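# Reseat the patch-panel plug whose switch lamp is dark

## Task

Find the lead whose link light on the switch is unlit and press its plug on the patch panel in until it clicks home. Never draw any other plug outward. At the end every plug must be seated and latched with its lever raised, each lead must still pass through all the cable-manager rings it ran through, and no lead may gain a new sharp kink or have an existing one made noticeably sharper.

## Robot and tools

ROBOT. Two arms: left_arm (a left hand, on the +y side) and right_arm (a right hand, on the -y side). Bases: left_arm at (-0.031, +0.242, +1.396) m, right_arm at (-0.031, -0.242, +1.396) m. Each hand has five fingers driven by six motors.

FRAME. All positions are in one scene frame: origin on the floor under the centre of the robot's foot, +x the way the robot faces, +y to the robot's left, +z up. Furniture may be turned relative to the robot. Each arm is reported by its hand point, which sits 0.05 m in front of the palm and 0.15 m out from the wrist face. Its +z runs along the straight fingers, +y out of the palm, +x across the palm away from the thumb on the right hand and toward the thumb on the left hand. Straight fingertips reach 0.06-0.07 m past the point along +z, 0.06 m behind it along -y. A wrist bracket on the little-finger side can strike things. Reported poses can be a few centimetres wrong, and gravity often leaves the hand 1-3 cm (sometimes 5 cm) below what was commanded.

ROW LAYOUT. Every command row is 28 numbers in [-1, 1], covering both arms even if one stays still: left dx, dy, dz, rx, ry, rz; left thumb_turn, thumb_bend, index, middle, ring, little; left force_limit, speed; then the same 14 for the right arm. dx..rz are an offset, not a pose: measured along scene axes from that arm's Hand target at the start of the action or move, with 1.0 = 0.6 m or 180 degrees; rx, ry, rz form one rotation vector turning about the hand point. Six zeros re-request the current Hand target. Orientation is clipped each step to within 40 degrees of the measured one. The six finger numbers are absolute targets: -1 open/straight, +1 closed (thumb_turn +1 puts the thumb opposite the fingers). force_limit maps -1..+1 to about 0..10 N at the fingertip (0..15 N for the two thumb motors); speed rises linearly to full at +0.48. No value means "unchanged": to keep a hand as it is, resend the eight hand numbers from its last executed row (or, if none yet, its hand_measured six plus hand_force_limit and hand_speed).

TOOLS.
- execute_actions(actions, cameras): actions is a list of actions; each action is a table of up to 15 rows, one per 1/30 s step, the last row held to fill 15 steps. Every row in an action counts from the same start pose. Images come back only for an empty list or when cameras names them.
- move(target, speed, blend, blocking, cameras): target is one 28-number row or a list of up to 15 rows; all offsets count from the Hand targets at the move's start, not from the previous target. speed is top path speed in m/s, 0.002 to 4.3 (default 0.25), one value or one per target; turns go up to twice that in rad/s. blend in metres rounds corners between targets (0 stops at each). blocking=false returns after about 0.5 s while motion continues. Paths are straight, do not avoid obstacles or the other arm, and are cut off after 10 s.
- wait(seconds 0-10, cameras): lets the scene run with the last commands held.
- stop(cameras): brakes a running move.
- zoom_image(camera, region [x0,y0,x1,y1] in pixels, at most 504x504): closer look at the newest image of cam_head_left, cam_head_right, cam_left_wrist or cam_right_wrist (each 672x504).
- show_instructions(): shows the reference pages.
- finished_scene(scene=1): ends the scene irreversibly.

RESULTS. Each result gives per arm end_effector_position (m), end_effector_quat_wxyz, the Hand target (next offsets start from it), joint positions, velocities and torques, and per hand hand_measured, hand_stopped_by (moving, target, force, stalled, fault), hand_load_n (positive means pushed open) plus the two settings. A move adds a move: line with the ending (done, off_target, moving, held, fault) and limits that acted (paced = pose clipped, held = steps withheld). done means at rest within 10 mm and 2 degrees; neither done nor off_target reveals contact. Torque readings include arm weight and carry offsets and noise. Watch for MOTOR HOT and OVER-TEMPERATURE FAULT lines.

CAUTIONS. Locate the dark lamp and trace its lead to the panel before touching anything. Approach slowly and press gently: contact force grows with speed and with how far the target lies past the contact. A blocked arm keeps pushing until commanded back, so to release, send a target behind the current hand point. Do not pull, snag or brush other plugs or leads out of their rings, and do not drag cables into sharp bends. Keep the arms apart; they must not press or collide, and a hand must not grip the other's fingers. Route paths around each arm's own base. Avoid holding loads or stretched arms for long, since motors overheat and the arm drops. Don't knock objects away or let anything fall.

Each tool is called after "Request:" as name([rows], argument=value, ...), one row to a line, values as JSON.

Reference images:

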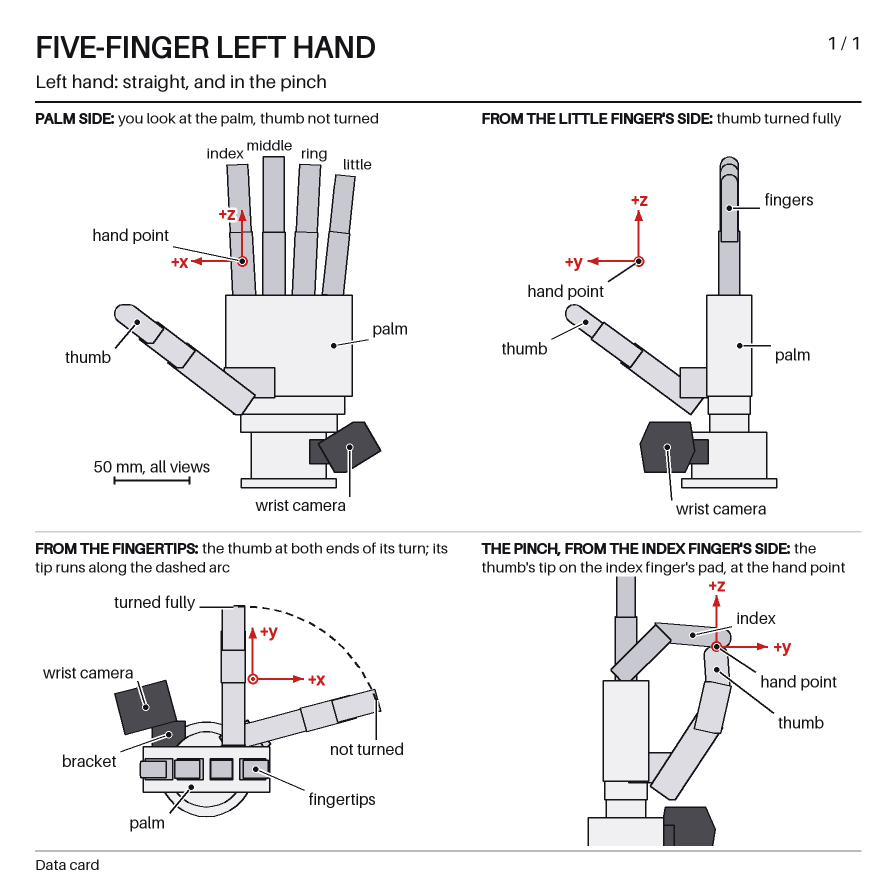

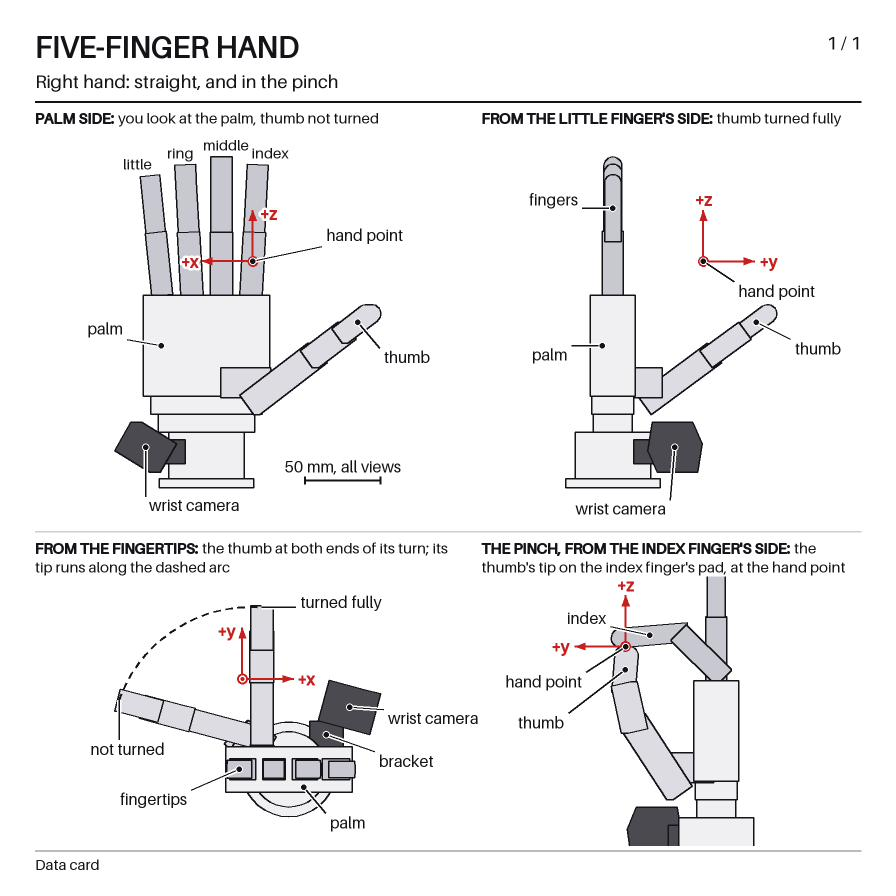

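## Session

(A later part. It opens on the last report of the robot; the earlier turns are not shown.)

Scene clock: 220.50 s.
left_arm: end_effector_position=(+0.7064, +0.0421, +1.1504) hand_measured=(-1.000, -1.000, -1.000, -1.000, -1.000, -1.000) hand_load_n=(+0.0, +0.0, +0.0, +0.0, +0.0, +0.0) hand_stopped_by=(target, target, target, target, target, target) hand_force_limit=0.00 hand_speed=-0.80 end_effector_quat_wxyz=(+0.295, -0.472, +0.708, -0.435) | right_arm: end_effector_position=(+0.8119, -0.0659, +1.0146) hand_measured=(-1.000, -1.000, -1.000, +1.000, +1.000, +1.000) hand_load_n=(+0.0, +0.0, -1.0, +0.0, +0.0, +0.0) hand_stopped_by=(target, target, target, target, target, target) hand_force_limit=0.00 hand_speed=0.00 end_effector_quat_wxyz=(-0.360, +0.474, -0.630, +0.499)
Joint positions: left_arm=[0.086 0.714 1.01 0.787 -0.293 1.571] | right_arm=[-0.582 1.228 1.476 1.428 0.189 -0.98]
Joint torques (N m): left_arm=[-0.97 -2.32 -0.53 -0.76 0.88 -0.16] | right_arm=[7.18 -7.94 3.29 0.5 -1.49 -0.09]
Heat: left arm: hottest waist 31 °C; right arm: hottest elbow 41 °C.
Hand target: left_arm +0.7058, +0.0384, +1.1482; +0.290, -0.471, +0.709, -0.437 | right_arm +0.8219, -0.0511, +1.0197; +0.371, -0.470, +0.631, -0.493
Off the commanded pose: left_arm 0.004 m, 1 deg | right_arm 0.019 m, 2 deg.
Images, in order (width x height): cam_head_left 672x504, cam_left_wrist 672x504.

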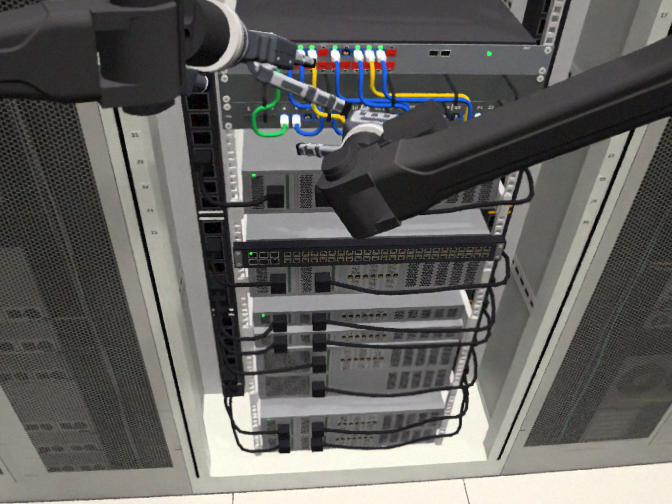

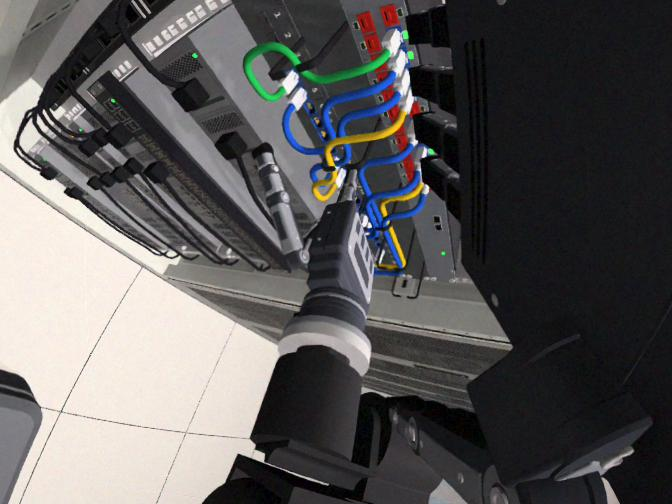

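Request:
move(target=[0,0,0,0,0,0,-1,-1,-1,-1,-1,-1,0,-0.8,-0.015,-0.01,0.012,0,0,0,-1,-1,-1,1,1,1,0,0], speed=0.05)

Request:
move(target=[0,0,0,0,0,0,-1,-1,-1,-1,-1,-1,0,-0.8,-0.05,-0.01,0.004,0,0,0,-1,-1,-1,1,1,1,0,0], speed=0.06, cameras=["cam_head_left","cam_left_wrist"])

Request:
zoom_image(camera="cam_left_wrist", region=[310, 150, 370, 210])

Scene clock: 221.60 s.
left_arm: end_effector_position=(+0.7064, +0.0421, +1.1504) hand_measured=(-1.000, -1.000, -1.000, -1.000, -1.000, -1.000) hand_load_n=(+0.0, +0.0, +0.0, +0.0, +0.0, +0.0) hand_stopped_by=(target, target, target, target, target, target) hand_force_limit=0.00 hand_speed=-0.80 end_effector_quat_wxyz=(+0.295, -0.472, +0.708, -0.435) | right_arm: end_effector_position=(+0.8111, -0.0600, +1.0189) hand_measured=(-1.000, -1.000, -1.000, +1.000, +1.000, +1.000) hand_load_n=(+0.0, +0.0, -0.5, +0.0, +0.0, +0.0) hand_stopped_by=(target, target, target, target, target, target) hand_force_limit=0.00 hand_speed=0.00 end_effector_quat_wxyz=(-0.366, +0.474, -0.629, +0.496)
Joint positions: left_arm=[0.086 0.714 1.01 0.787 -0.293 1.571] | right_arm=[-0.569 1.228 1.469 1.429 0.177 -0.984]
Joint torques (N m): left_arm=[-1.38 -2.49 -0.47 -0.69 0.87 -0.17] | right_arm=[6.53 -9.7 0.68 1.21 -1.03 -0.1]
Heat: left arm: hottest waist 31 °C; right arm: hottest elbow 40 °C.
Hand target: left_arm +0.7058, +0.0384, +1.1482; +0.290, -0.471, +0.709, -0.437 | right_arm +0.8129, -0.0571, +1.0268; +0.371, -0.470, +0.632, -0.493
Off the commanded pose: left_arm 0.004 m, 1 deg | right_arm 0.009 m, 1 deg.
move: done

Scene clock: 222.63 s.
left_arm: end_effector_position=(+0.7064, +0.0421, +1.1504) hand_measured=(-1.000, -1.000, -1.000, -1.000, -1.000, -1.000) hand_load_n=(+0.0, +0.0, +0.0, +0.0, +0.0, +0.0) hand_stopped_by=(target, target, target, target, target, target) hand_force_limit=0.00 hand_speed=-0.80 end_effector_quat_wxyz=(+0.295, -0.472, +0.708, -0.435) | right_arm: end_effector_position=(+0.7805, -0.0546, +1.0231) hand_measured=(-1.000, -1.000, -1.000, +1.000, +1.000, +1.000) hand_load_n=(+0.0, +0.5, +0.0, +0.0, +0.0, +0.0) hand_stopped_by=(target, target, target, target, target, target) hand_force_limit=0.00 hand_speed=0.00 end_effector_quat_wxyz=(-0.370, +0.479, -0.628, +0.488)
Joint positions: left_arm=[0.086 0.714 1.01 0.787 -0.293 1.571] | right_arm=[-0.569 1.202 1.366 1.485 0.175 -0.978]
Joint torques (N m): left_arm=[-0.44 -2.32 -0.54 -0.91 0.87 -0.18] | right_arm=[4.89 -9.88 0.21 1.74 -0.86 0.05]
Heat: left arm: hottest waist 31 °C; right arm: hottest elbow 40 °C.
Hand target: left_arm +0.7058, +0.0384, +1.1482; +0.290, -0.471, +0.709, -0.437 | right_arm +0.7829, -0.0632, +1.0293; +0.371, -0.469, +0.632, -0.493
Off the commanded pose: left_arm 0.004 m, 1 deg | right_arm 0.011 m, 1 deg.
move: off_target (right_arm)
Images, in order (width x height): cam_head_left 672x504, cam_left_wrist 672x504.

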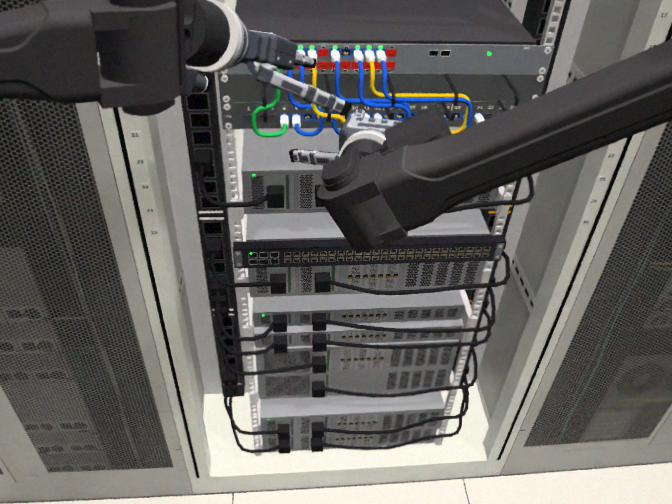

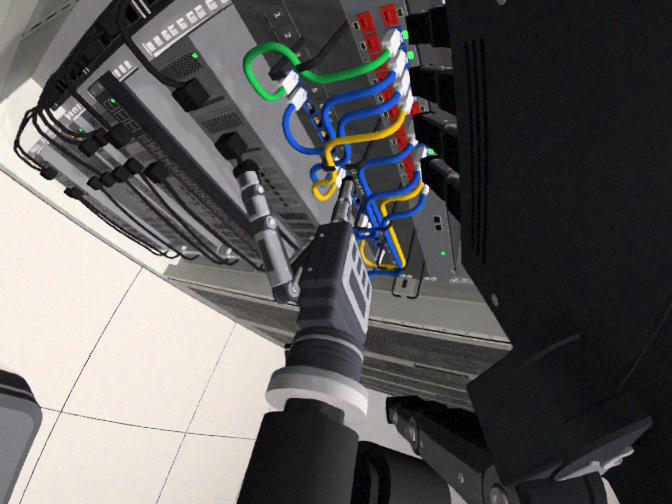

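Scaled by 8.400 from the camera's 672x504 image, which has a finer 960x720 frame.

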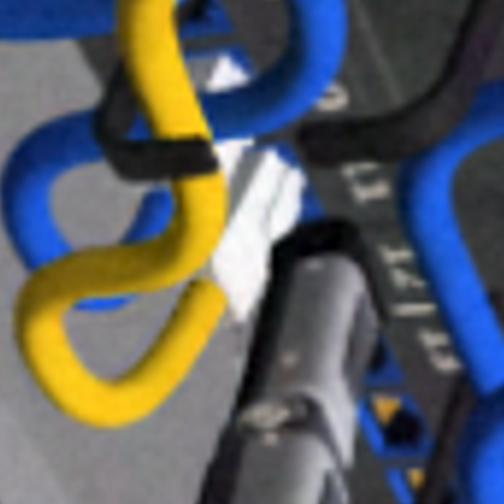

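Request:
move(target=[0,0,0,0,0,0,-1,-1,-1,-1,-1,-1,0,-0.8,-0.10,-0.01,0.0,0,0,0,-1,-1,-1,1,1,1,0,0], speed=0.08, cameras=["cam_head_left","cam_left_wrist"])

Request:
zoom_image(camera="cam_left_wrist", region=[310, 150, 370, 210])

Request:
zoom_image(camera="cam_head_left", region=[350, 105, 380, 135])

Request:
zoom_image(camera="cam_head_left", region=[285, 30, 345, 80])

Scene clock: 224.20 s.
left_arm: end_effector_position=(+0.7064, +0.0421, +1.1504) hand_measured=(-1.000, -1.000, -1.000, -1.000, -1.000, -1.000) hand_load_n=(+0.0, +0.0, +0.0, -0.5, +0.0, +0.0) hand_stopped_by=(target, target, target, target, target, target) hand_force_limit=0.00 hand_speed=-0.80 end_effector_quat_wxyz=(+0.295, -0.472, +0.708, -0.435) | right_arm: end_effector_position=(+0.7229, -0.0552, +1.0298) hand_measured=(-1.000, -1.000, -1.000, +1.000, +1.000, +1.000) hand_load_n=(+0.0, +0.0, +0.0, +0.0, +0.0, +0.0) hand_stopped_by=(target, target, target, target, target, target) hand_force_limit=0.00 hand_speed=0.00 end_effector_quat_wxyz=(-0.382, +0.490, -0.633, +0.461)
Joint positions: left_arm=[0.086 0.714 1.01 0.787 -0.293 1.571] | right_arm=[-0.591 1.13 1.165 1.549 0.177 -0.922]
Joint torques (N m): left_arm=[-0.26 -2.02 -0.69 -0.87 0.9 -0.16] | right_arm=[2.26 -9.52 -0.25 1.78 -0.68 0.05]
Heat: left arm: hottest waist 31 °C; right arm: hottest elbow 40 °C.
Hand target: left_arm +0.7058, +0.0384, +1.1482; +0.290, -0.471, +0.709, -0.437 | right_arm +0.7228, -0.0691, +1.0292; +0.371, -0.470, +0.631, -0.493
Off the commanded pose: left_arm 0.004 m, 1 deg | right_arm 0.014 m, 5 deg.
joint sent to its limit (right arm) — joint 4 (wrist pitch), upper limit. The joint targets are off in orientation, not in position.
move: off_target (right_arm)
Images, in order (width x height): cam_head_left 672x504, cam_left_wrist 672x504.

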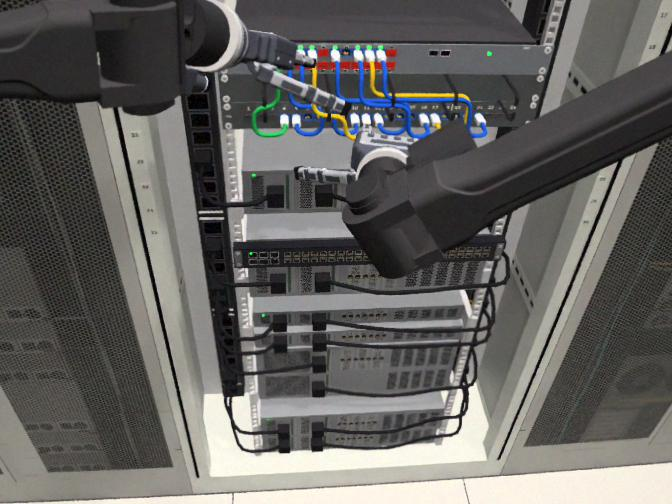

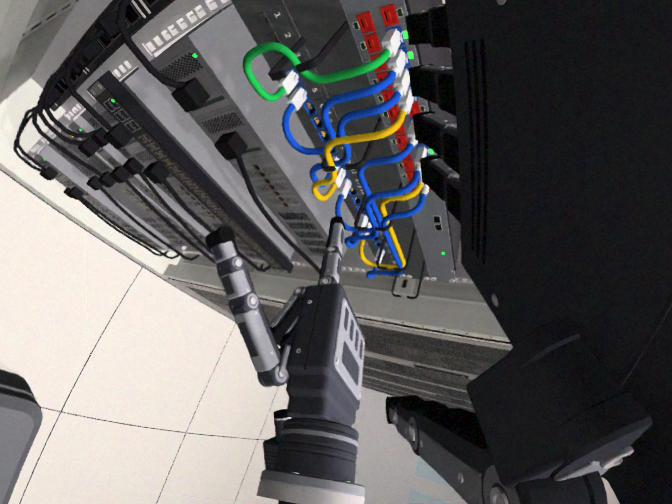

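Scaled by 8.400 from the camera's 672x504 image, which has a finer 960x720 frame.

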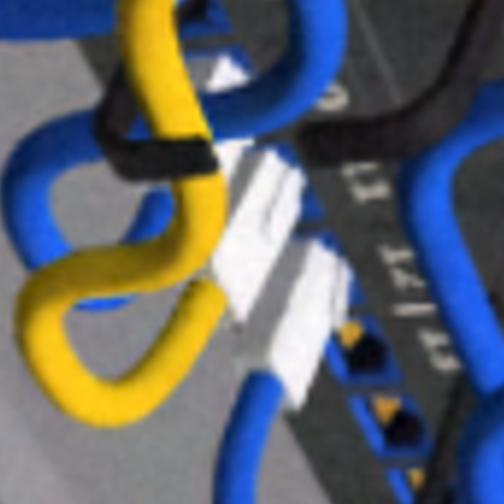

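Scaled by 16.800 from the camera's 672x504 image, which has a finer 960x720 frame.

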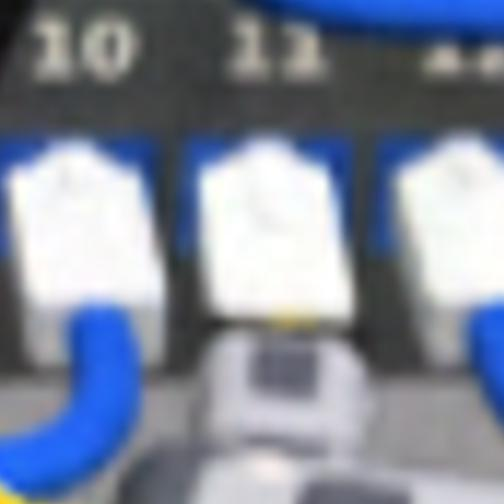

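Scaled by 8.400 from the camera's 672x504 image, which has a finer 960x720 frame.

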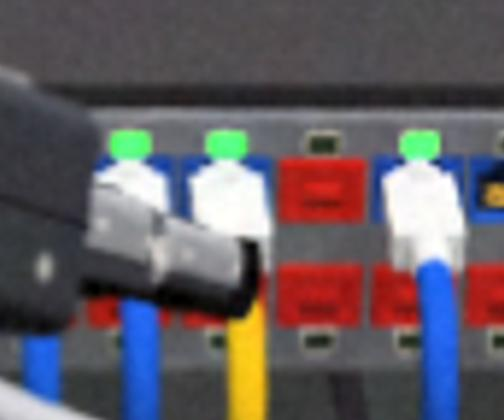

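Request:
move(target=[0,0,0,0,0,0,-1,-1,-1,-1,-1,-1,0,-0.8,0.0,-0.02,-0.03,0,0.0,0,-1,-1,-1,1,1,1,0,0], speed=0.1)

Scene clock: 225.73 s.
left_arm: end_effector_position=(+0.7064, +0.0421, +1.1504) hand_measured=(-1.000, -1.000, -1.000, -1.000, -1.000, -1.000) hand_load_n=(+0.0, +0.0, +0.0, +0.0, +0.0, +0.0) hand_stopped_by=(target, target, target, target, target, target) hand_force_limit=0.00 hand_speed=-0.80 end_effector_quat_wxyz=(+0.295, -0.472, +0.708, -0.435) | right_arm: end_effector_position=(+0.7211, -0.0708, +1.0140) hand_measured=(-1.000, -1.000, -1.000, +1.000, +1.000, +1.000) hand_load_n=(+0.0, +0.0, +0.0, +0.0, +0.0, +0.0) hand_stopped_by=(target, target, target, target, target, target) hand_force_limit=0.00 hand_speed=0.00 end_effector_quat_wxyz=(-0.380, +0.486, -0.634, +0.467)
Joint positions: left_arm=[0.086 0.714 1.01 0.787 -0.293 1.571] | right_arm=[-0.661 1.13 1.169 1.549 0.181 -0.854]
Joint torques (N m): left_arm=[-0.97 -2.55 -0.7 -0.81 0.88 -0.15] | right_arm=[2.02 -9.52 0.76 1.85 -0.63 0.05]
Heat: left arm: hottest waist 31 °C; right arm: hottest elbow 40 °C.
Hand target: left_arm +0.7058, +0.0384, +1.1482; +0.290, -0.471, +0.709, -0.437 | right_arm +0.7229, -0.0811, +1.0113; +0.371, -0.470, +0.632, -0.493
Off the commanded pose: left_arm 0.004 m, 1 deg | right_arm 0.011 m, 4 deg.
joint sent to its limit (right arm) — joint 4 (wrist pitch), upper limit. The joint targets still meet the commanded pose.
move: off_target (right_arm)

Request:
move(target=[0,0,0,0,0,0,-1,-1,-1,-1,-1,-1,0,-0.8,0.04,0.015,-0.02,0,0.018,0,-1,-1,-1,1,1,1,0,0], speed=0.1, cameras=["cam_head_left"])

Request:
zoom_image(camera="cam_head_left", region=[340, 100, 400, 145])

Scene clock: 227.10 s.
left_arm: end_effector_position=(+0.7064, +0.0421, +1.1504) hand_measured=(-1.000, -1.000, -1.000, -1.000, -1.000, -1.000) hand_load_n=(+0.0, +0.0, +0.0, -0.5, +0.0, +0.0) hand_stopped_by=(target, target, target, target, target, target) hand_force_limit=0.00 hand_speed=-0.80 end_effector_quat_wxyz=(+0.295, -0.472, +0.708, -0.435) | right_arm: end_effector_position=(+0.7493, -0.0828, +1.0045) hand_measured=(-1.000, -1.000, -1.000, +1.000, +1.000, +1.000) hand_load_n=(+0.0, +0.0, -0.5, +0.0, +0.0, +0.0) hand_stopped_by=(target, target, target, target, target, target) hand_force_limit=0.00 hand_speed=0.00 end_effector_quat_wxyz=(-0.354, +0.477, -0.641, +0.486)
Joint positions: left_arm=[0.086 0.714 1.01 0.787 -0.293 1.571] | right_arm=[-0.661 1.162 1.274 1.526 0.223 -0.885]
Joint torques (N m): left_arm=[-0.62 -2.14 -0.46 -0.84 0.86 -0.17] | right_arm=[4.72 -8.64 1.28 1.03 -0.63 -0.11]
Heat: left arm: hottest waist 31 °C; right arm: hottest elbow 40 °C.
Hand target: left_arm +0.7058, +0.0384, +1.1482; +0.290, -0.471, +0.709, -0.437 | right_arm +0.7470, -0.0724, +0.9994; +0.353, -0.483, +0.642, -0.479
Off the commanded pose: left_arm 0.004 m, 1 deg | right_arm 0.012 m, 1 deg.
move: off_target (right_arm)
Images, in order (width x height): cam_head_left 672x504.

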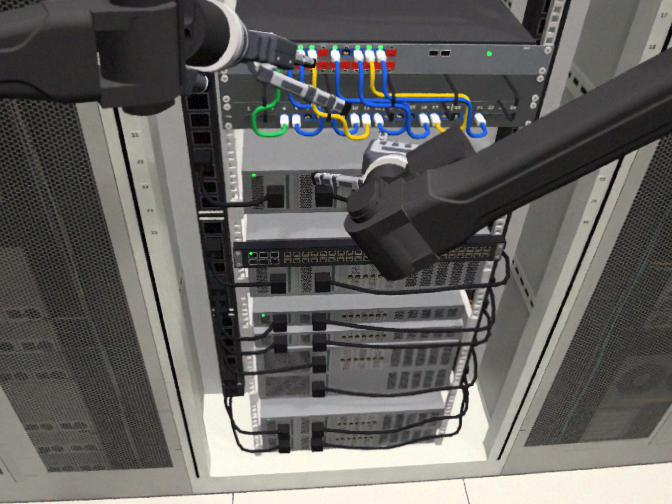

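Scaled by 8.400 from the camera's 672x504 image, which has a finer 960x720 frame.

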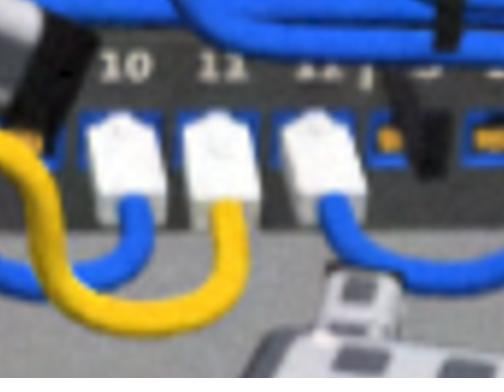

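Request:
move(target=[0,0,0,0,0,0,-1,-1,-1,-1,-1,-1,0,-0.8,0.01,0.024,-0.012,0,0,0,-1,-1,-1,1,1,1,0,0], speed=0.06)

Scene clock: 228.30 s.
left_arm: end_effector_position=(+0.7064, +0.0421, +1.1504) hand_measured=(-1.000, -1.000, -1.000, -1.000, -1.000, -1.000) hand_load_n=(-0.5, +0.0, +0.0, -0.5, +0.0, +0.0) hand_stopped_by=(target, target, target, target, target, target) hand_force_limit=0.00 hand_speed=-0.80 end_effector_quat_wxyz=(+0.295, -0.472, +0.708, -0.435) | right_arm: end_effector_position=(+0.7544, -0.0720, +0.9940) hand_measured=(-1.000, -1.000, -1.000, +1.000, +1.000, +1.000) hand_load_n=(-0.5, +0.0, -0.5, +0.0, +0.0, +0.0) hand_stopped_by=(target, target, target, target, target, target) hand_force_limit=0.00 hand_speed=0.00 end_effector_quat_wxyz=(-0.351, +0.480, -0.638, +0.489)
Joint positions: left_arm=[0.086 0.714 1.01 0.787 -0.293 1.571] | right_arm=[-0.661 1.205 1.323 1.522 0.223 -0.897]
Joint torques (N m): left_arm=[-0.67 -2.02 -0.53 -0.69 0.87 -0.21] | right_arm=[5.95 -8.47 1.35 0.98 -0.67 -0.11]
Heat: left arm: hottest waist 31 °C; right arm: hottest elbow 40 °C.
Hand target: left_arm +0.7058, +0.0384, +1.1482; +0.290, -0.471, +0.709, -0.437 | right_arm +0.7529, -0.0579, +0.9921; +0.353, -0.483, +0.642, -0.479
Off the commanded pose: left_arm 0.004 m, 1 deg | right_arm 0.014 m, 1 deg.
move: off_target (right_arm)

Request:
move(target=[0,0,0,0,0,0,-1,-1,-1,-1,-1,-1,0,-0.8,0.03,-0.003,0.008,0,0,0,-1,-1,-1,1,1,1,0,0], speed=0.06, cameras=["cam_head_left"])

Request:
zoom_image(camera="cam_head_left", region=[340, 100, 400, 145])

Scene clock: 229.33 s.
left_arm: end_effector_position=(+0.7064, +0.0421, +1.1504) hand_measured=(-1.000, -1.000, -1.000, -1.000, -1.000, -1.000) hand_load_n=(+0.0, +0.0, +0.0, +0.0, +0.0, +0.0) hand_stopped_by=(target, target, target, target, target, target) hand_force_limit=0.00 hand_speed=-0.80 end_effector_quat_wxyz=(+0.295, -0.472, +0.708, -0.435) | right_arm: end_effector_position=(+0.7682, -0.0728, +0.9958) hand_measured=(-1.000, -1.000, -1.000, +1.000, +1.000, +1.000) hand_load_n=(+0.0, +0.0, -0.5, +0.0, +0.0, +0.0) hand_stopped_by=(target, target, target, target, target, target) hand_force_limit=0.00 hand_speed=0.00 end_effector_quat_wxyz=(-0.348, +0.482, -0.639, +0.489)
Joint positions: left_arm=[0.086 0.714 1.01 0.787 -0.293 1.571] | right_arm=[-0.647 1.205 1.36 1.487 0.227 -0.916]
Joint torques (N m): left_arm=[-1.03 -2.14 -0.61 -0.84 0.89 -0.22] | right_arm=[6.42 -8.88 1.74 0.75 -0.86 -0.11]
Heat: left arm: hottest waist 31 °C; right arm: hottest elbow 40 °C.
Hand target: left_arm +0.7058, +0.0384, +1.1482; +0.290, -0.471, +0.709, -0.437 | right_arm +0.7709, -0.0597, +0.9969; +0.353, -0.483, +0.642, -0.479
Off the commanded pose: left_arm 0.004 m, 1 deg | right_arm 0.013 m, 1 deg.
move: off_target (right_arm)
Images, in order (width x height): cam_head_left 672x504.

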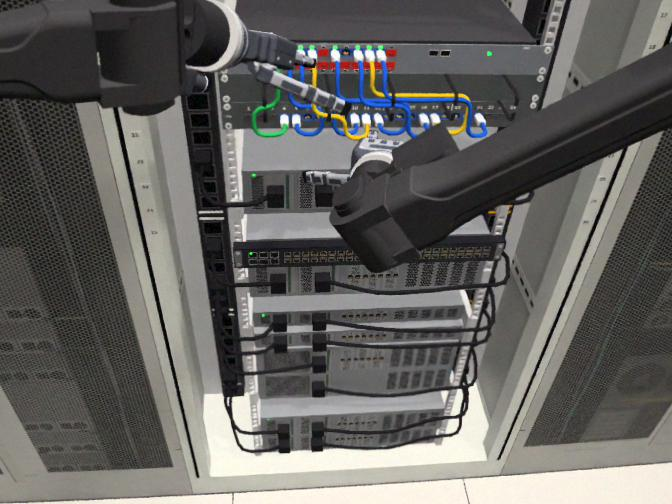

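Scaled by 8.400 from the camera's 672x504 image, which has a finer 960x720 frame.

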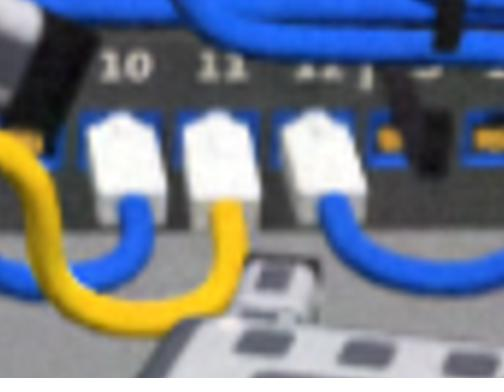

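Request:
move(target=[0,0,0,0,0,0,-1,-1,-1,-1,-1,-1,0,-0.8,0.025,-0.003,0.001,0,0,0,-1,-1,-1,1,1,1,0,0], speed=0.06, cameras=["cam_head_left","cam_left_wrist"])

Request:
zoom_image(camera="cam_left_wrist", region=[310, 150, 370, 210])

Request:
zoom_image(camera="cam_head_left", region=[340, 100, 400, 145])

Scene clock: 230.23 s.
left_arm: end_effector_position=(+0.7064, +0.0421, +1.1504) hand_measured=(-1.000, -1.000, -1.000, -1.000, -1.000, -1.000) hand_load_n=(+0.0, +0.0, +0.0, +0.0, +0.0, +0.0) hand_stopped_by=(target, target, target, target, target, target) hand_force_limit=0.00 hand_speed=-0.80 end_effector_quat_wxyz=(+0.295, -0.472, +0.708, -0.435) | right_arm: end_effector_position=(+0.7798, -0.0759, +0.9962) hand_measured=(-1.000, -1.000, -1.000, +1.000, +1.000, +1.000) hand_load_n=(+0.0, +0.0, +0.0, +0.0, +0.0, +0.0) hand_stopped_by=(target, target, target, target, target, target) hand_force_limit=0.00 hand_speed=0.00 end_effector_quat_wxyz=(-0.346, +0.482, -0.639, +0.489)
Joint positions: left_arm=[0.086 0.714 1.01 0.787 -0.293 1.571] | right_arm=[-0.642 1.205 1.391 1.459 0.23 -0.923]
Joint velocities: left_arm=[within noise] | right_arm=[-0.015 -0.015 0.002 -0.002 -0.154 -0.037]
Joint torques (N m): left_arm=[-1.26 -2.26 -0.64 -0.73 0.91 -0.19] | right_arm=[6.42 -8.94 2.33 0.38 -1.02 -0.11]
Heat: left arm: hottest waist 31 °C; right arm: hottest elbow 40 °C.
Hand target: left_arm +0.7058, +0.0384, +1.1482; +0.290, -0.471, +0.709, -0.437 | right_arm +0.7858, -0.0615, +0.9975; +0.353, -0.483, +0.642, -0.479
Off the commanded pose: left_arm 0.004 m, 1 deg | right_arm 0.016 m, 1 deg.
move: off_target (right_arm)
Images, in order (width x height): cam_head_left 672x504, cam_left_wrist 672x504.

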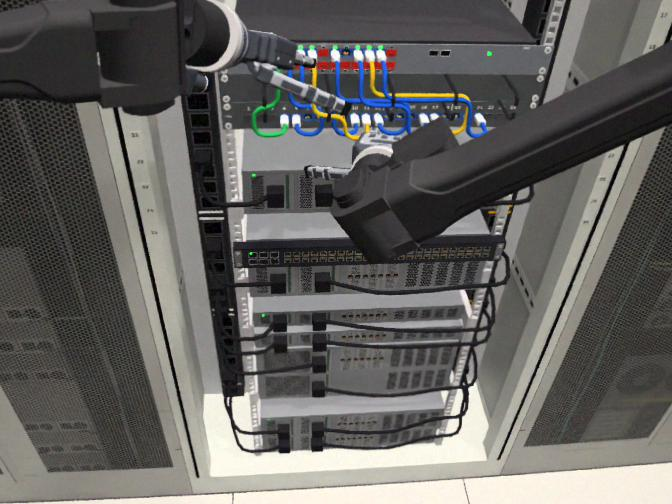

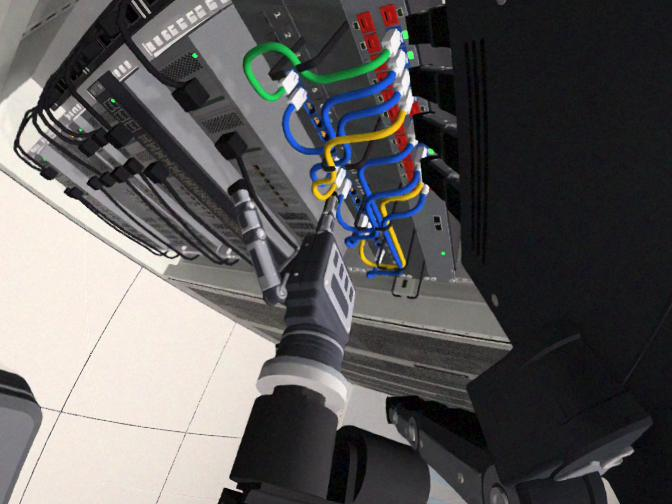

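Scaled by 8.400 from the camera's 672x504 image, which has a finer 960x720 frame.

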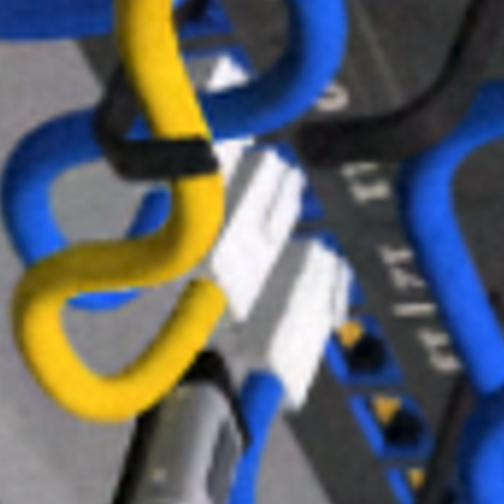

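Scaled by 8.400 from the camera's 672x504 image, which has a finer 960x720 frame.

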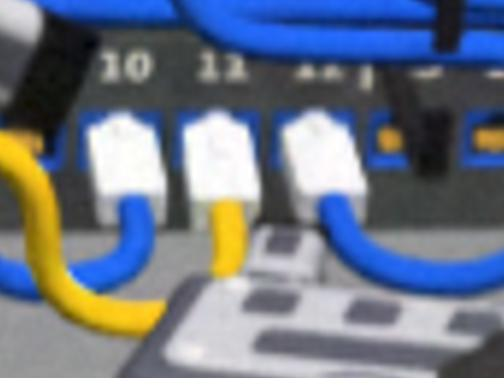

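Request:
move(target=[0,0,0,0,0,0,-1,-1,-1,-1,-1,-1,0,-0.8,0.016,0.003,0.003,0,0,0,-1,-1,-1,1,1,1,0,0], speed=0.06)

Scene clock: 231.20 s.
left_arm: end_effector_position=(+0.7064, +0.0421, +1.1504) hand_measured=(-1.000, -1.000, -1.000, -1.000, -1.000, -1.000) hand_load_n=(+0.0, +0.0, +0.0, +0.0, +0.0, +0.0) hand_stopped_by=(target, target, target, target, target, target) hand_force_limit=0.00 hand_speed=-0.80 end_effector_quat_wxyz=(+0.295, -0.472, +0.708, -0.435) | right_arm: end_effector_position=(+0.7832, -0.0766, +0.9962) hand_measured=(-1.000, -1.000, -1.000, +1.000, +1.000, +1.000) hand_load_n=(-0.5, +0.0, -1.0, +0.0, +0.0, +0.0) hand_stopped_by=(target, target, target, target, target, target) hand_force_limit=0.00 hand_speed=0.00 end_effector_quat_wxyz=(-0.340, +0.486, -0.640, +0.489)
Joint positions: left_arm=[0.086 0.714 1.01 0.787 -0.293 1.571] | right_arm=[-0.635 1.205 1.403 1.447 0.239 -0.94]
Joint torques (N m): left_arm=[-1.38 -2.67 -0.59 -0.73 0.87 -0.19] | right_arm=[7 -8.47 3.58 0.03 -1.42 -0.07]
Heat: left arm: hottest waist 31 °C; right arm: hottest elbow 39 °C.
Hand target: left_arm +0.7058, +0.0384, +1.1482; +0.290, -0.471, +0.709, -0.437 | right_arm +0.7955, -0.0597, +0.9993; +0.353, -0.483, +0.642, -0.479
Off the commanded pose: left_arm 0.004 m, 1 deg | right_arm 0.021 m, 2 deg.
move: off_target (right_arm)

Request:
wait(seconds=0, cameras=["cam_head_left","cam_left_wrist"])

Request:
zoom_image(camera="cam_left_wrist", region=[310, 150, 370, 210])

Request:
zoom_image(camera="cam_head_left", region=[350, 105, 390, 135])

Scene clock: 231.40 s.
left_arm: end_effector_position=(+0.7064, +0.0421, +1.1504) hand_measured=(-1.000, -1.000, -1.000, -1.000, -1.000, -1.000) hand_load_n=(+0.0, +0.0, +0.0, +0.0, +0.0, +0.0) hand_stopped_by=(target, target, target, target, target, target) hand_force_limit=0.00 hand_speed=-0.80 end_effector_quat_wxyz=(+0.295, -0.472, +0.708, -0.435) | right_arm: end_effector_position=(+0.7831, -0.0767, +0.9961) hand_measured=(-1.000, -1.000, -1.000, +1.000, +1.000, +1.000) hand_load_n=(+0.0, +0.0, -1.0, +0.0, +0.0, +0.0) hand_stopped_by=(target, target, target, target, target, target) hand_force_limit=0.00 hand_speed=0.00 end_effector_quat_wxyz=(-0.340, +0.486, -0.640, +0.489)
Joint positions: left_arm=[0.086 0.714 1.01 0.787 -0.293 1.571] | right_arm=[-0.635 1.205 1.403 1.447 0.239 -0.941]
Joint torques (N m): left_arm=[-0.79 -2.08 -0.54 -0.69 0.83 -0.15] | right_arm=[6.89 -8.59 3.55 0.05 -1.42 -0.07]
Heat: left arm: hottest waist 31 °C; right arm: hottest elbow 39 °C.
Hand target: left_arm +0.7058, +0.0384, +1.1482; +0.290, -0.471, +0.709, -0.437 | right_arm +0.7954, -0.0597, +0.9992; +0.353, -0.483, +0.642, -0.479
Off the commanded pose: left_arm 0.004 m, 1 deg | right_arm 0.021 m, 2 deg.
Images, in order (width x height): cam_head_left 672x504, cam_left_wrist 672x504.

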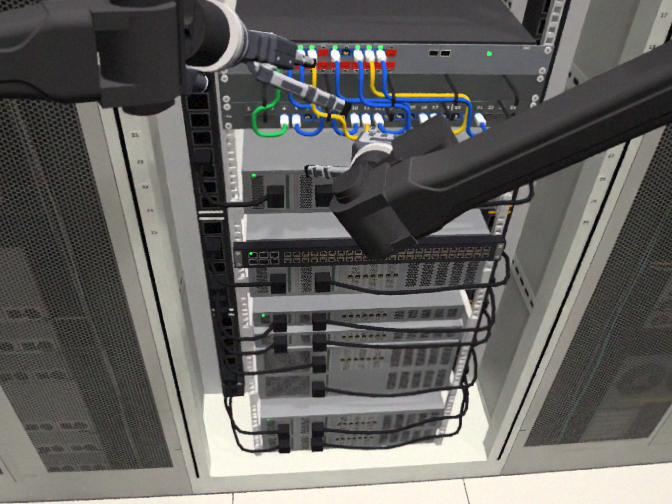

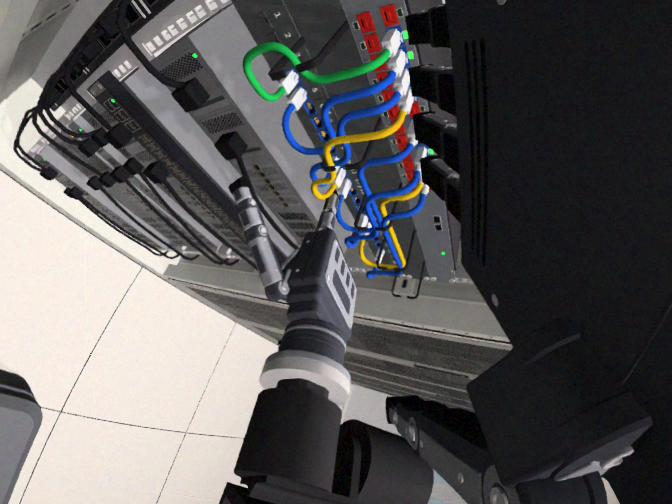

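Scaled by 8.400 from the camera's 672x504 image, which has a finer 960x720 frame.

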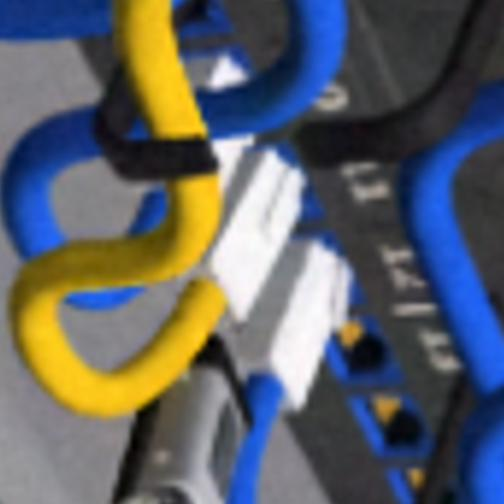

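Scaled by 12.600 from the camera's 672x504 image, which has a finer 960x720 frame.

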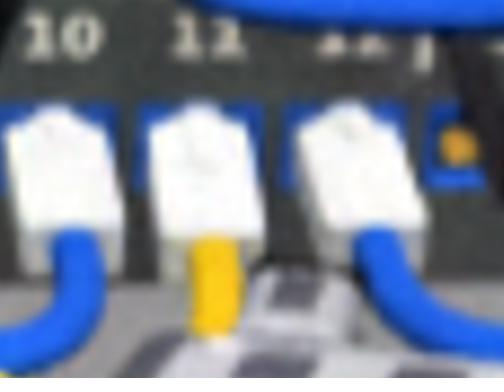

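Request:
move(target=[0,0,0,0,0,0,-1,-1,-1,-1,-1,-1,0,-0.8,0.02,0.003,0.008,0,-0.003,0,-1,-1,-1,1,1,1,0,0], speed=0.06)

Scene clock: 232.43 s.
left_arm: end_effector_position=(+0.7064, +0.0421, +1.1504) hand_measured=(-1.000, -1.000, -1.000, -1.000, -1.000, -1.000) hand_load_n=(+0.0, +0.0, +0.0, +0.0, +0.0, +0.0) hand_stopped_by=(target, target, target, target, target, target) hand_force_limit=0.00 hand_speed=-0.80 end_effector_quat_wxyz=(+0.295, -0.472, +0.708, -0.435) | right_arm: end_effector_position=(+0.7853, -0.0763, +0.9960) hand_measured=(-1.000, -1.000, -1.000, +1.000, +1.000, +1.000) hand_load_n=(-0.5, +0.0, -2.5, +0.0, +0.0, +0.0) hand_stopped_by=(target, target, target, target, target, target) hand_force_limit=0.00 hand_speed=0.00 end_effector_quat_wxyz=(-0.335, +0.490, -0.638, +0.490)
Joint positions: left_arm=[0.086 0.714 1.01 0.787 -0.293 1.571] | right_arm=[-0.627 1.208 1.413 1.44 0.245 -0.962]
Joint torques (N m): left_arm=[-0.97 -2.37 -0.64 -0.79 0.86 -0.18] | right_arm=[7.71 -8.35 4.75 -0.32 -2.02 0]
Heat: left arm: hottest waist 31 °C; right arm: hottest elbow 39 °C.
Hand target: left_arm +0.7058, +0.0384, +1.1482; +0.290, -0.471, +0.709, -0.437 | right_arm +0.8074, -0.0578, +1.0040; +0.356, -0.481, +0.640, -0.482
Off the commanded pose: left_arm 0.004 m, 1 deg | right_arm 0.030 m, 3 deg.
move: off_target (right_arm)

Request:
move(target=[0,0,0,0,0,0,-1,-1,-1,-1,-1,-1,0,-0.8,0.045,-0.005,0.015,0,-0.01,0,-1,-1,-1,1,1,1,0,0], speed=0.08, cameras=["cam_head_left","cam_left_wrist"])

Request:
zoom_image(camera="cam_left_wrist", region=[310, 150, 370, 210])

Scene clock: 233.40 s.
left_arm: end_effector_position=(+0.7064, +0.0421, +1.1504) hand_measured=(-1.000, -1.000, -1.000, -1.000, -1.000, -1.000) hand_load_n=(-0.5, +0.0, -0.5, +0.0, -0.5, +0.0) hand_stopped_by=(target, target, target, target, target, target) hand_force_limit=0.00 hand_speed=-0.80 end_effector_quat_wxyz=(+0.295, -0.472, +0.708, -0.435) | right_arm: end_effector_position=(+0.7886, -0.0774, +0.9963) hand_measured=(-1.000, -1.000, -1.000, +1.000, +1.000, +1.000) hand_load_n=(+0.0, +0.0, -4.5, +0.0, +0.0, +0.0) hand_stopped_by=(target, target, target, target, target, target) hand_force_limit=0.00 hand_speed=0.00 end_effector_quat_wxyz=(-0.331, +0.493, -0.636, +0.493)
Joint positions: left_arm=[0.086 0.714 1.01 0.787 -0.293 1.571] | right_arm=[-0.624 1.21 1.424 1.436 0.245 -0.977]
Joint torques (N m): left_arm=[-0.62 -2.2 -0.5 -0.76 0.87 -0.21] | right_arm=[8.7 -8.76 7.31 -1.37 -3.12 0.04]
Heat: left arm: hottest waist 31 °C; right arm: hottest elbow 39 °C.
Hand target: left_arm +0.7058, +0.0384, +1.1482; +0.290, -0.471, +0.709, -0.437 | right_arm +0.8345, -0.0608, +1.0131; +0.366, -0.473, +0.634, -0.489
Off the commanded pose: left_arm 0.004 m, 1 deg | right_arm 0.052 m, 5 deg.
move: off_target (right_arm)
Images, in order (width x height): cam_head_left 672x504, cam_left_wrist 672x504.

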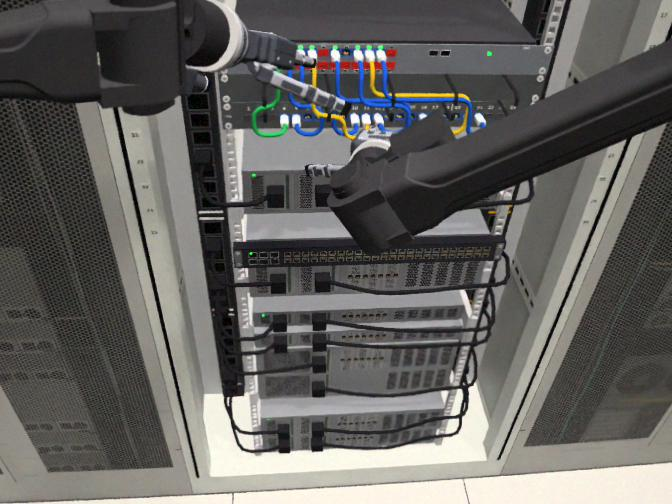

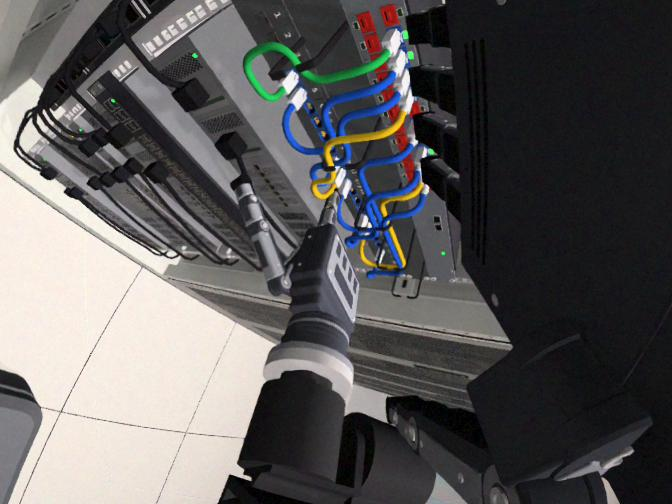

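Scaled by 8.400 from the camera's 672x504 image, which has a finer 960x720 frame.

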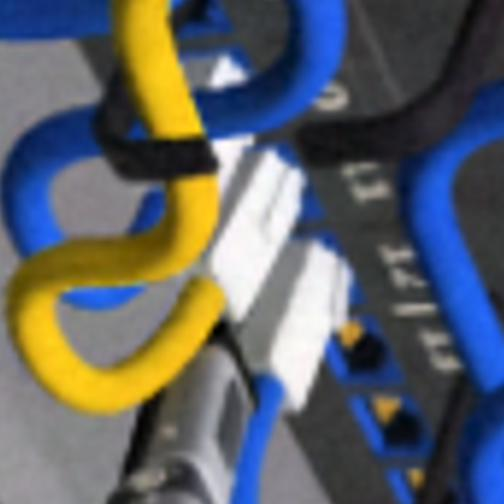

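Request:
move(target=[0,0,0,0,0,0,-1,-1,-1,-1,-1,-1,0,-0.8,0.06,-0.005,0.02,0,-0.012,0,-1,-1,-1,1,1,1,0,0], speed=0.08, cameras=["cam_head_left","cam_left_wrist"])

Request:
zoom_image(camera="cam_left_wrist", region=[310, 150, 370, 210])

Request:
zoom_image(camera="cam_head_left", region=[350, 105, 380, 135])

Scene clock: 234.57 s.
left_arm: end_effector_position=(+0.7064, +0.0421, +1.1504) hand_measured=(-1.000, -1.000, -1.000, -1.000, -1.000, -1.000) hand_load_n=(+0.0, +0.0, +0.0, +0.0, +0.0, +0.0) hand_stopped_by=(target, target, target, target, target, target) hand_force_limit=0.00 hand_speed=-0.80 end_effector_quat_wxyz=(+0.295, -0.472, +0.708, -0.435) | right_arm: end_effector_position=(+0.7874, -0.0788, +0.9958) hand_measured=(-1.000, -1.000, -1.000, +1.000, +1.000, +1.000) hand_load_n=(+0.0, +0.0, -1.5, +0.0, +0.0, +0.0) hand_stopped_by=(target, target, target, target, target, target) hand_force_limit=0.00 hand_speed=0.00 end_effector_quat_wxyz=(-0.325, +0.495, -0.636, +0.495)
Joint positions: left_arm=[0.086 0.714 1.01 0.787 -0.293 1.571] | right_arm=[-0.622 1.211 1.424 1.44 0.253 -0.989]
Joint torques (N m): left_arm=[-0.62 -2.2 -0.55 -0.85 0.91 -0.17] | right_arm=[4.54 -10.11 1.4 1.05 -1.16 -0.02]
Heat: left arm: hottest waist 31 °C; right arm: hottest elbow 39 °C.
Hand target: left_arm +0.7058, +0.0384, +1.1482; +0.290, -0.471, +0.709, -0.437 | right_arm +0.7900, -0.0782, +0.9968; +0.329, -0.495, +0.633, -0.495 (not the last commanded pose)
Off the commanded pose: left_arm 0.004 m, 1 deg | right_arm 0.089 m, 7 deg.
move: held (right_arm; a check stopped the path); limits=held
pose unreachable (right arm): on one or more control steps of this call, first in action 0 (counted from 0), this arm could not follow its commanded pose, so it was not sent that pose on those steps. It may still have moved: this result reports where it is.
cause: moving toward the commanded pose would bring a part of the arm too close to another arm (a part of this arm just beyond joint 4 (wrist pitch) and a part of the left arm just beyond its joint 6 (wrist roll), at the place that arm is still heading or pushing toward).
Images, in order (width x height): cam_head_left 672x504, cam_left_wrist 672x504.

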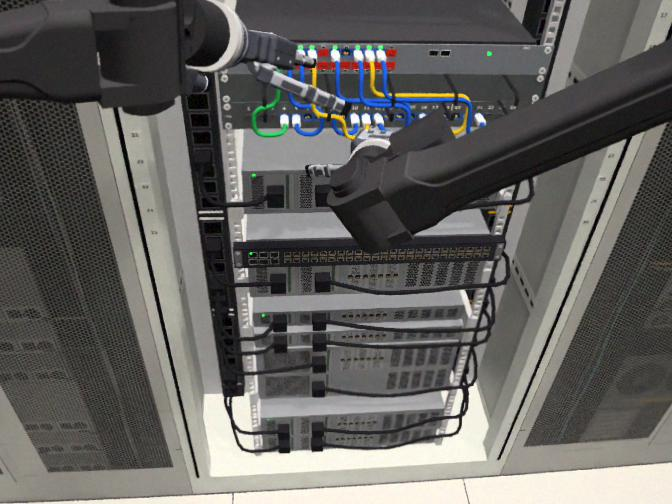

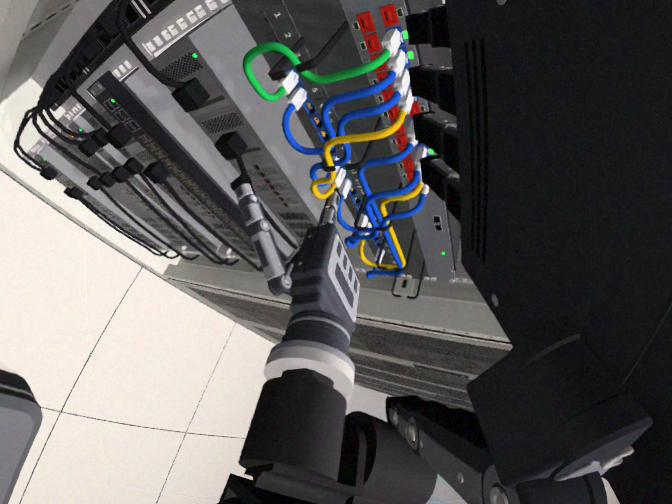

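Scaled by 8.400 from the camera's 672x504 image, which has a finer 960x720 frame.

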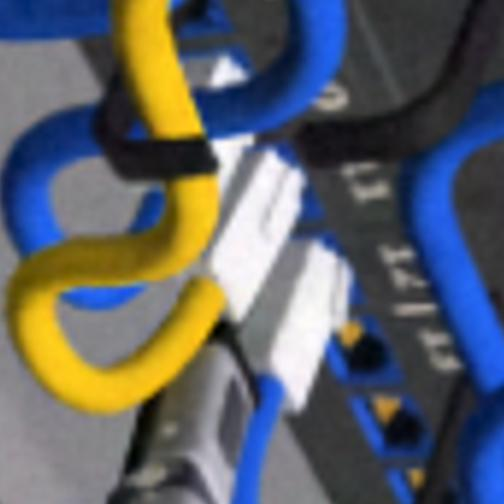

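Scaled by 16.800 from the camera's 672x504 image, which has a finer 960x720 frame.

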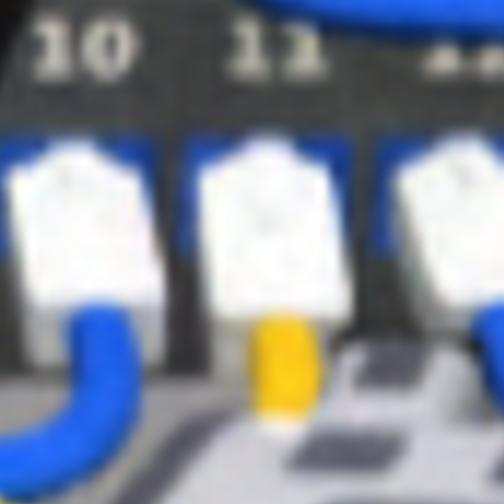

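Request:
move(target=[-0.08,0.17,0.03,0,0,0,-1,-1,-1,-1,-1,-1,0,-0.8,0,0,0,0,0,0,-1,-1,-1,1,1,1,0,0], speed=0.25, cameras=["cam_left_wrist","cam_head_left"])

Scene clock: 235.97 s.
left_arm: end_effector_position=(+0.6611, +0.1470, +1.1648) hand_measured=(-1.000, -1.000, -1.000, -1.000, -1.000, -1.000) hand_load_n=(-0.5, +0.0, +0.0, +0.0, +0.0, +0.0) hand_stopped_by=(target, target, target, target, target, target) hand_force_limit=0.00 hand_speed=-0.80 end_effector_quat_wxyz=(+0.295, -0.478, +0.705, -0.432) | right_arm: end_effector_position=(+0.7874, -0.0788, +0.9958) hand_measured=(-1.000, -1.000, -1.000, +1.000, +1.000, +1.000) hand_load_n=(+0.0, -0.5, -1.0, +0.0, +0.0, +0.0) hand_stopped_by=(target, target, target, target, target, target) hand_force_limit=0.00 hand_speed=0.00 end_effector_quat_wxyz=(-0.325, +0.495, -0.636, +0.495)
Joint positions: left_arm=[0.081 0.383 0.842 0.635 -0.3 1.571] | right_arm=[-0.622 1.211 1.424 1.44 0.253 -0.989]
Joint torques (N m): left_arm=[1.08 -3.02 -1.25 -0.73 0.69 0.03] | right_arm=[4.66 -9.82 1.31 0.99 -1.14 -0.02]
Heat: left arm: hottest waist 31 °C; right arm: hottest elbow 39 °C.
Hand target: left_arm +0.6579, +0.1404, +1.1662; +0.290, -0.472, +0.709, -0.437 | right_arm +0.7901, -0.0782, +0.9968; +0.329, -0.495, +0.633, -0.495
Off the commanded pose: left_arm 0.007 m, 1 deg | right_arm 0.003 m, 1 deg.
move: done
Images, in order (width x height): cam_head_left 672x504, cam_left_wrist 672x504.

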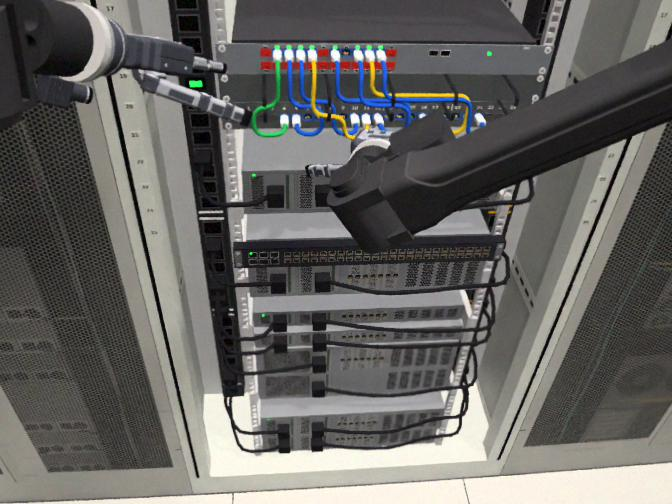

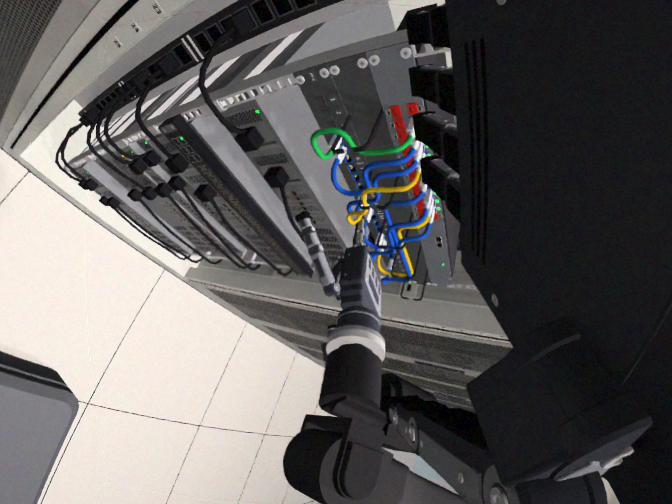

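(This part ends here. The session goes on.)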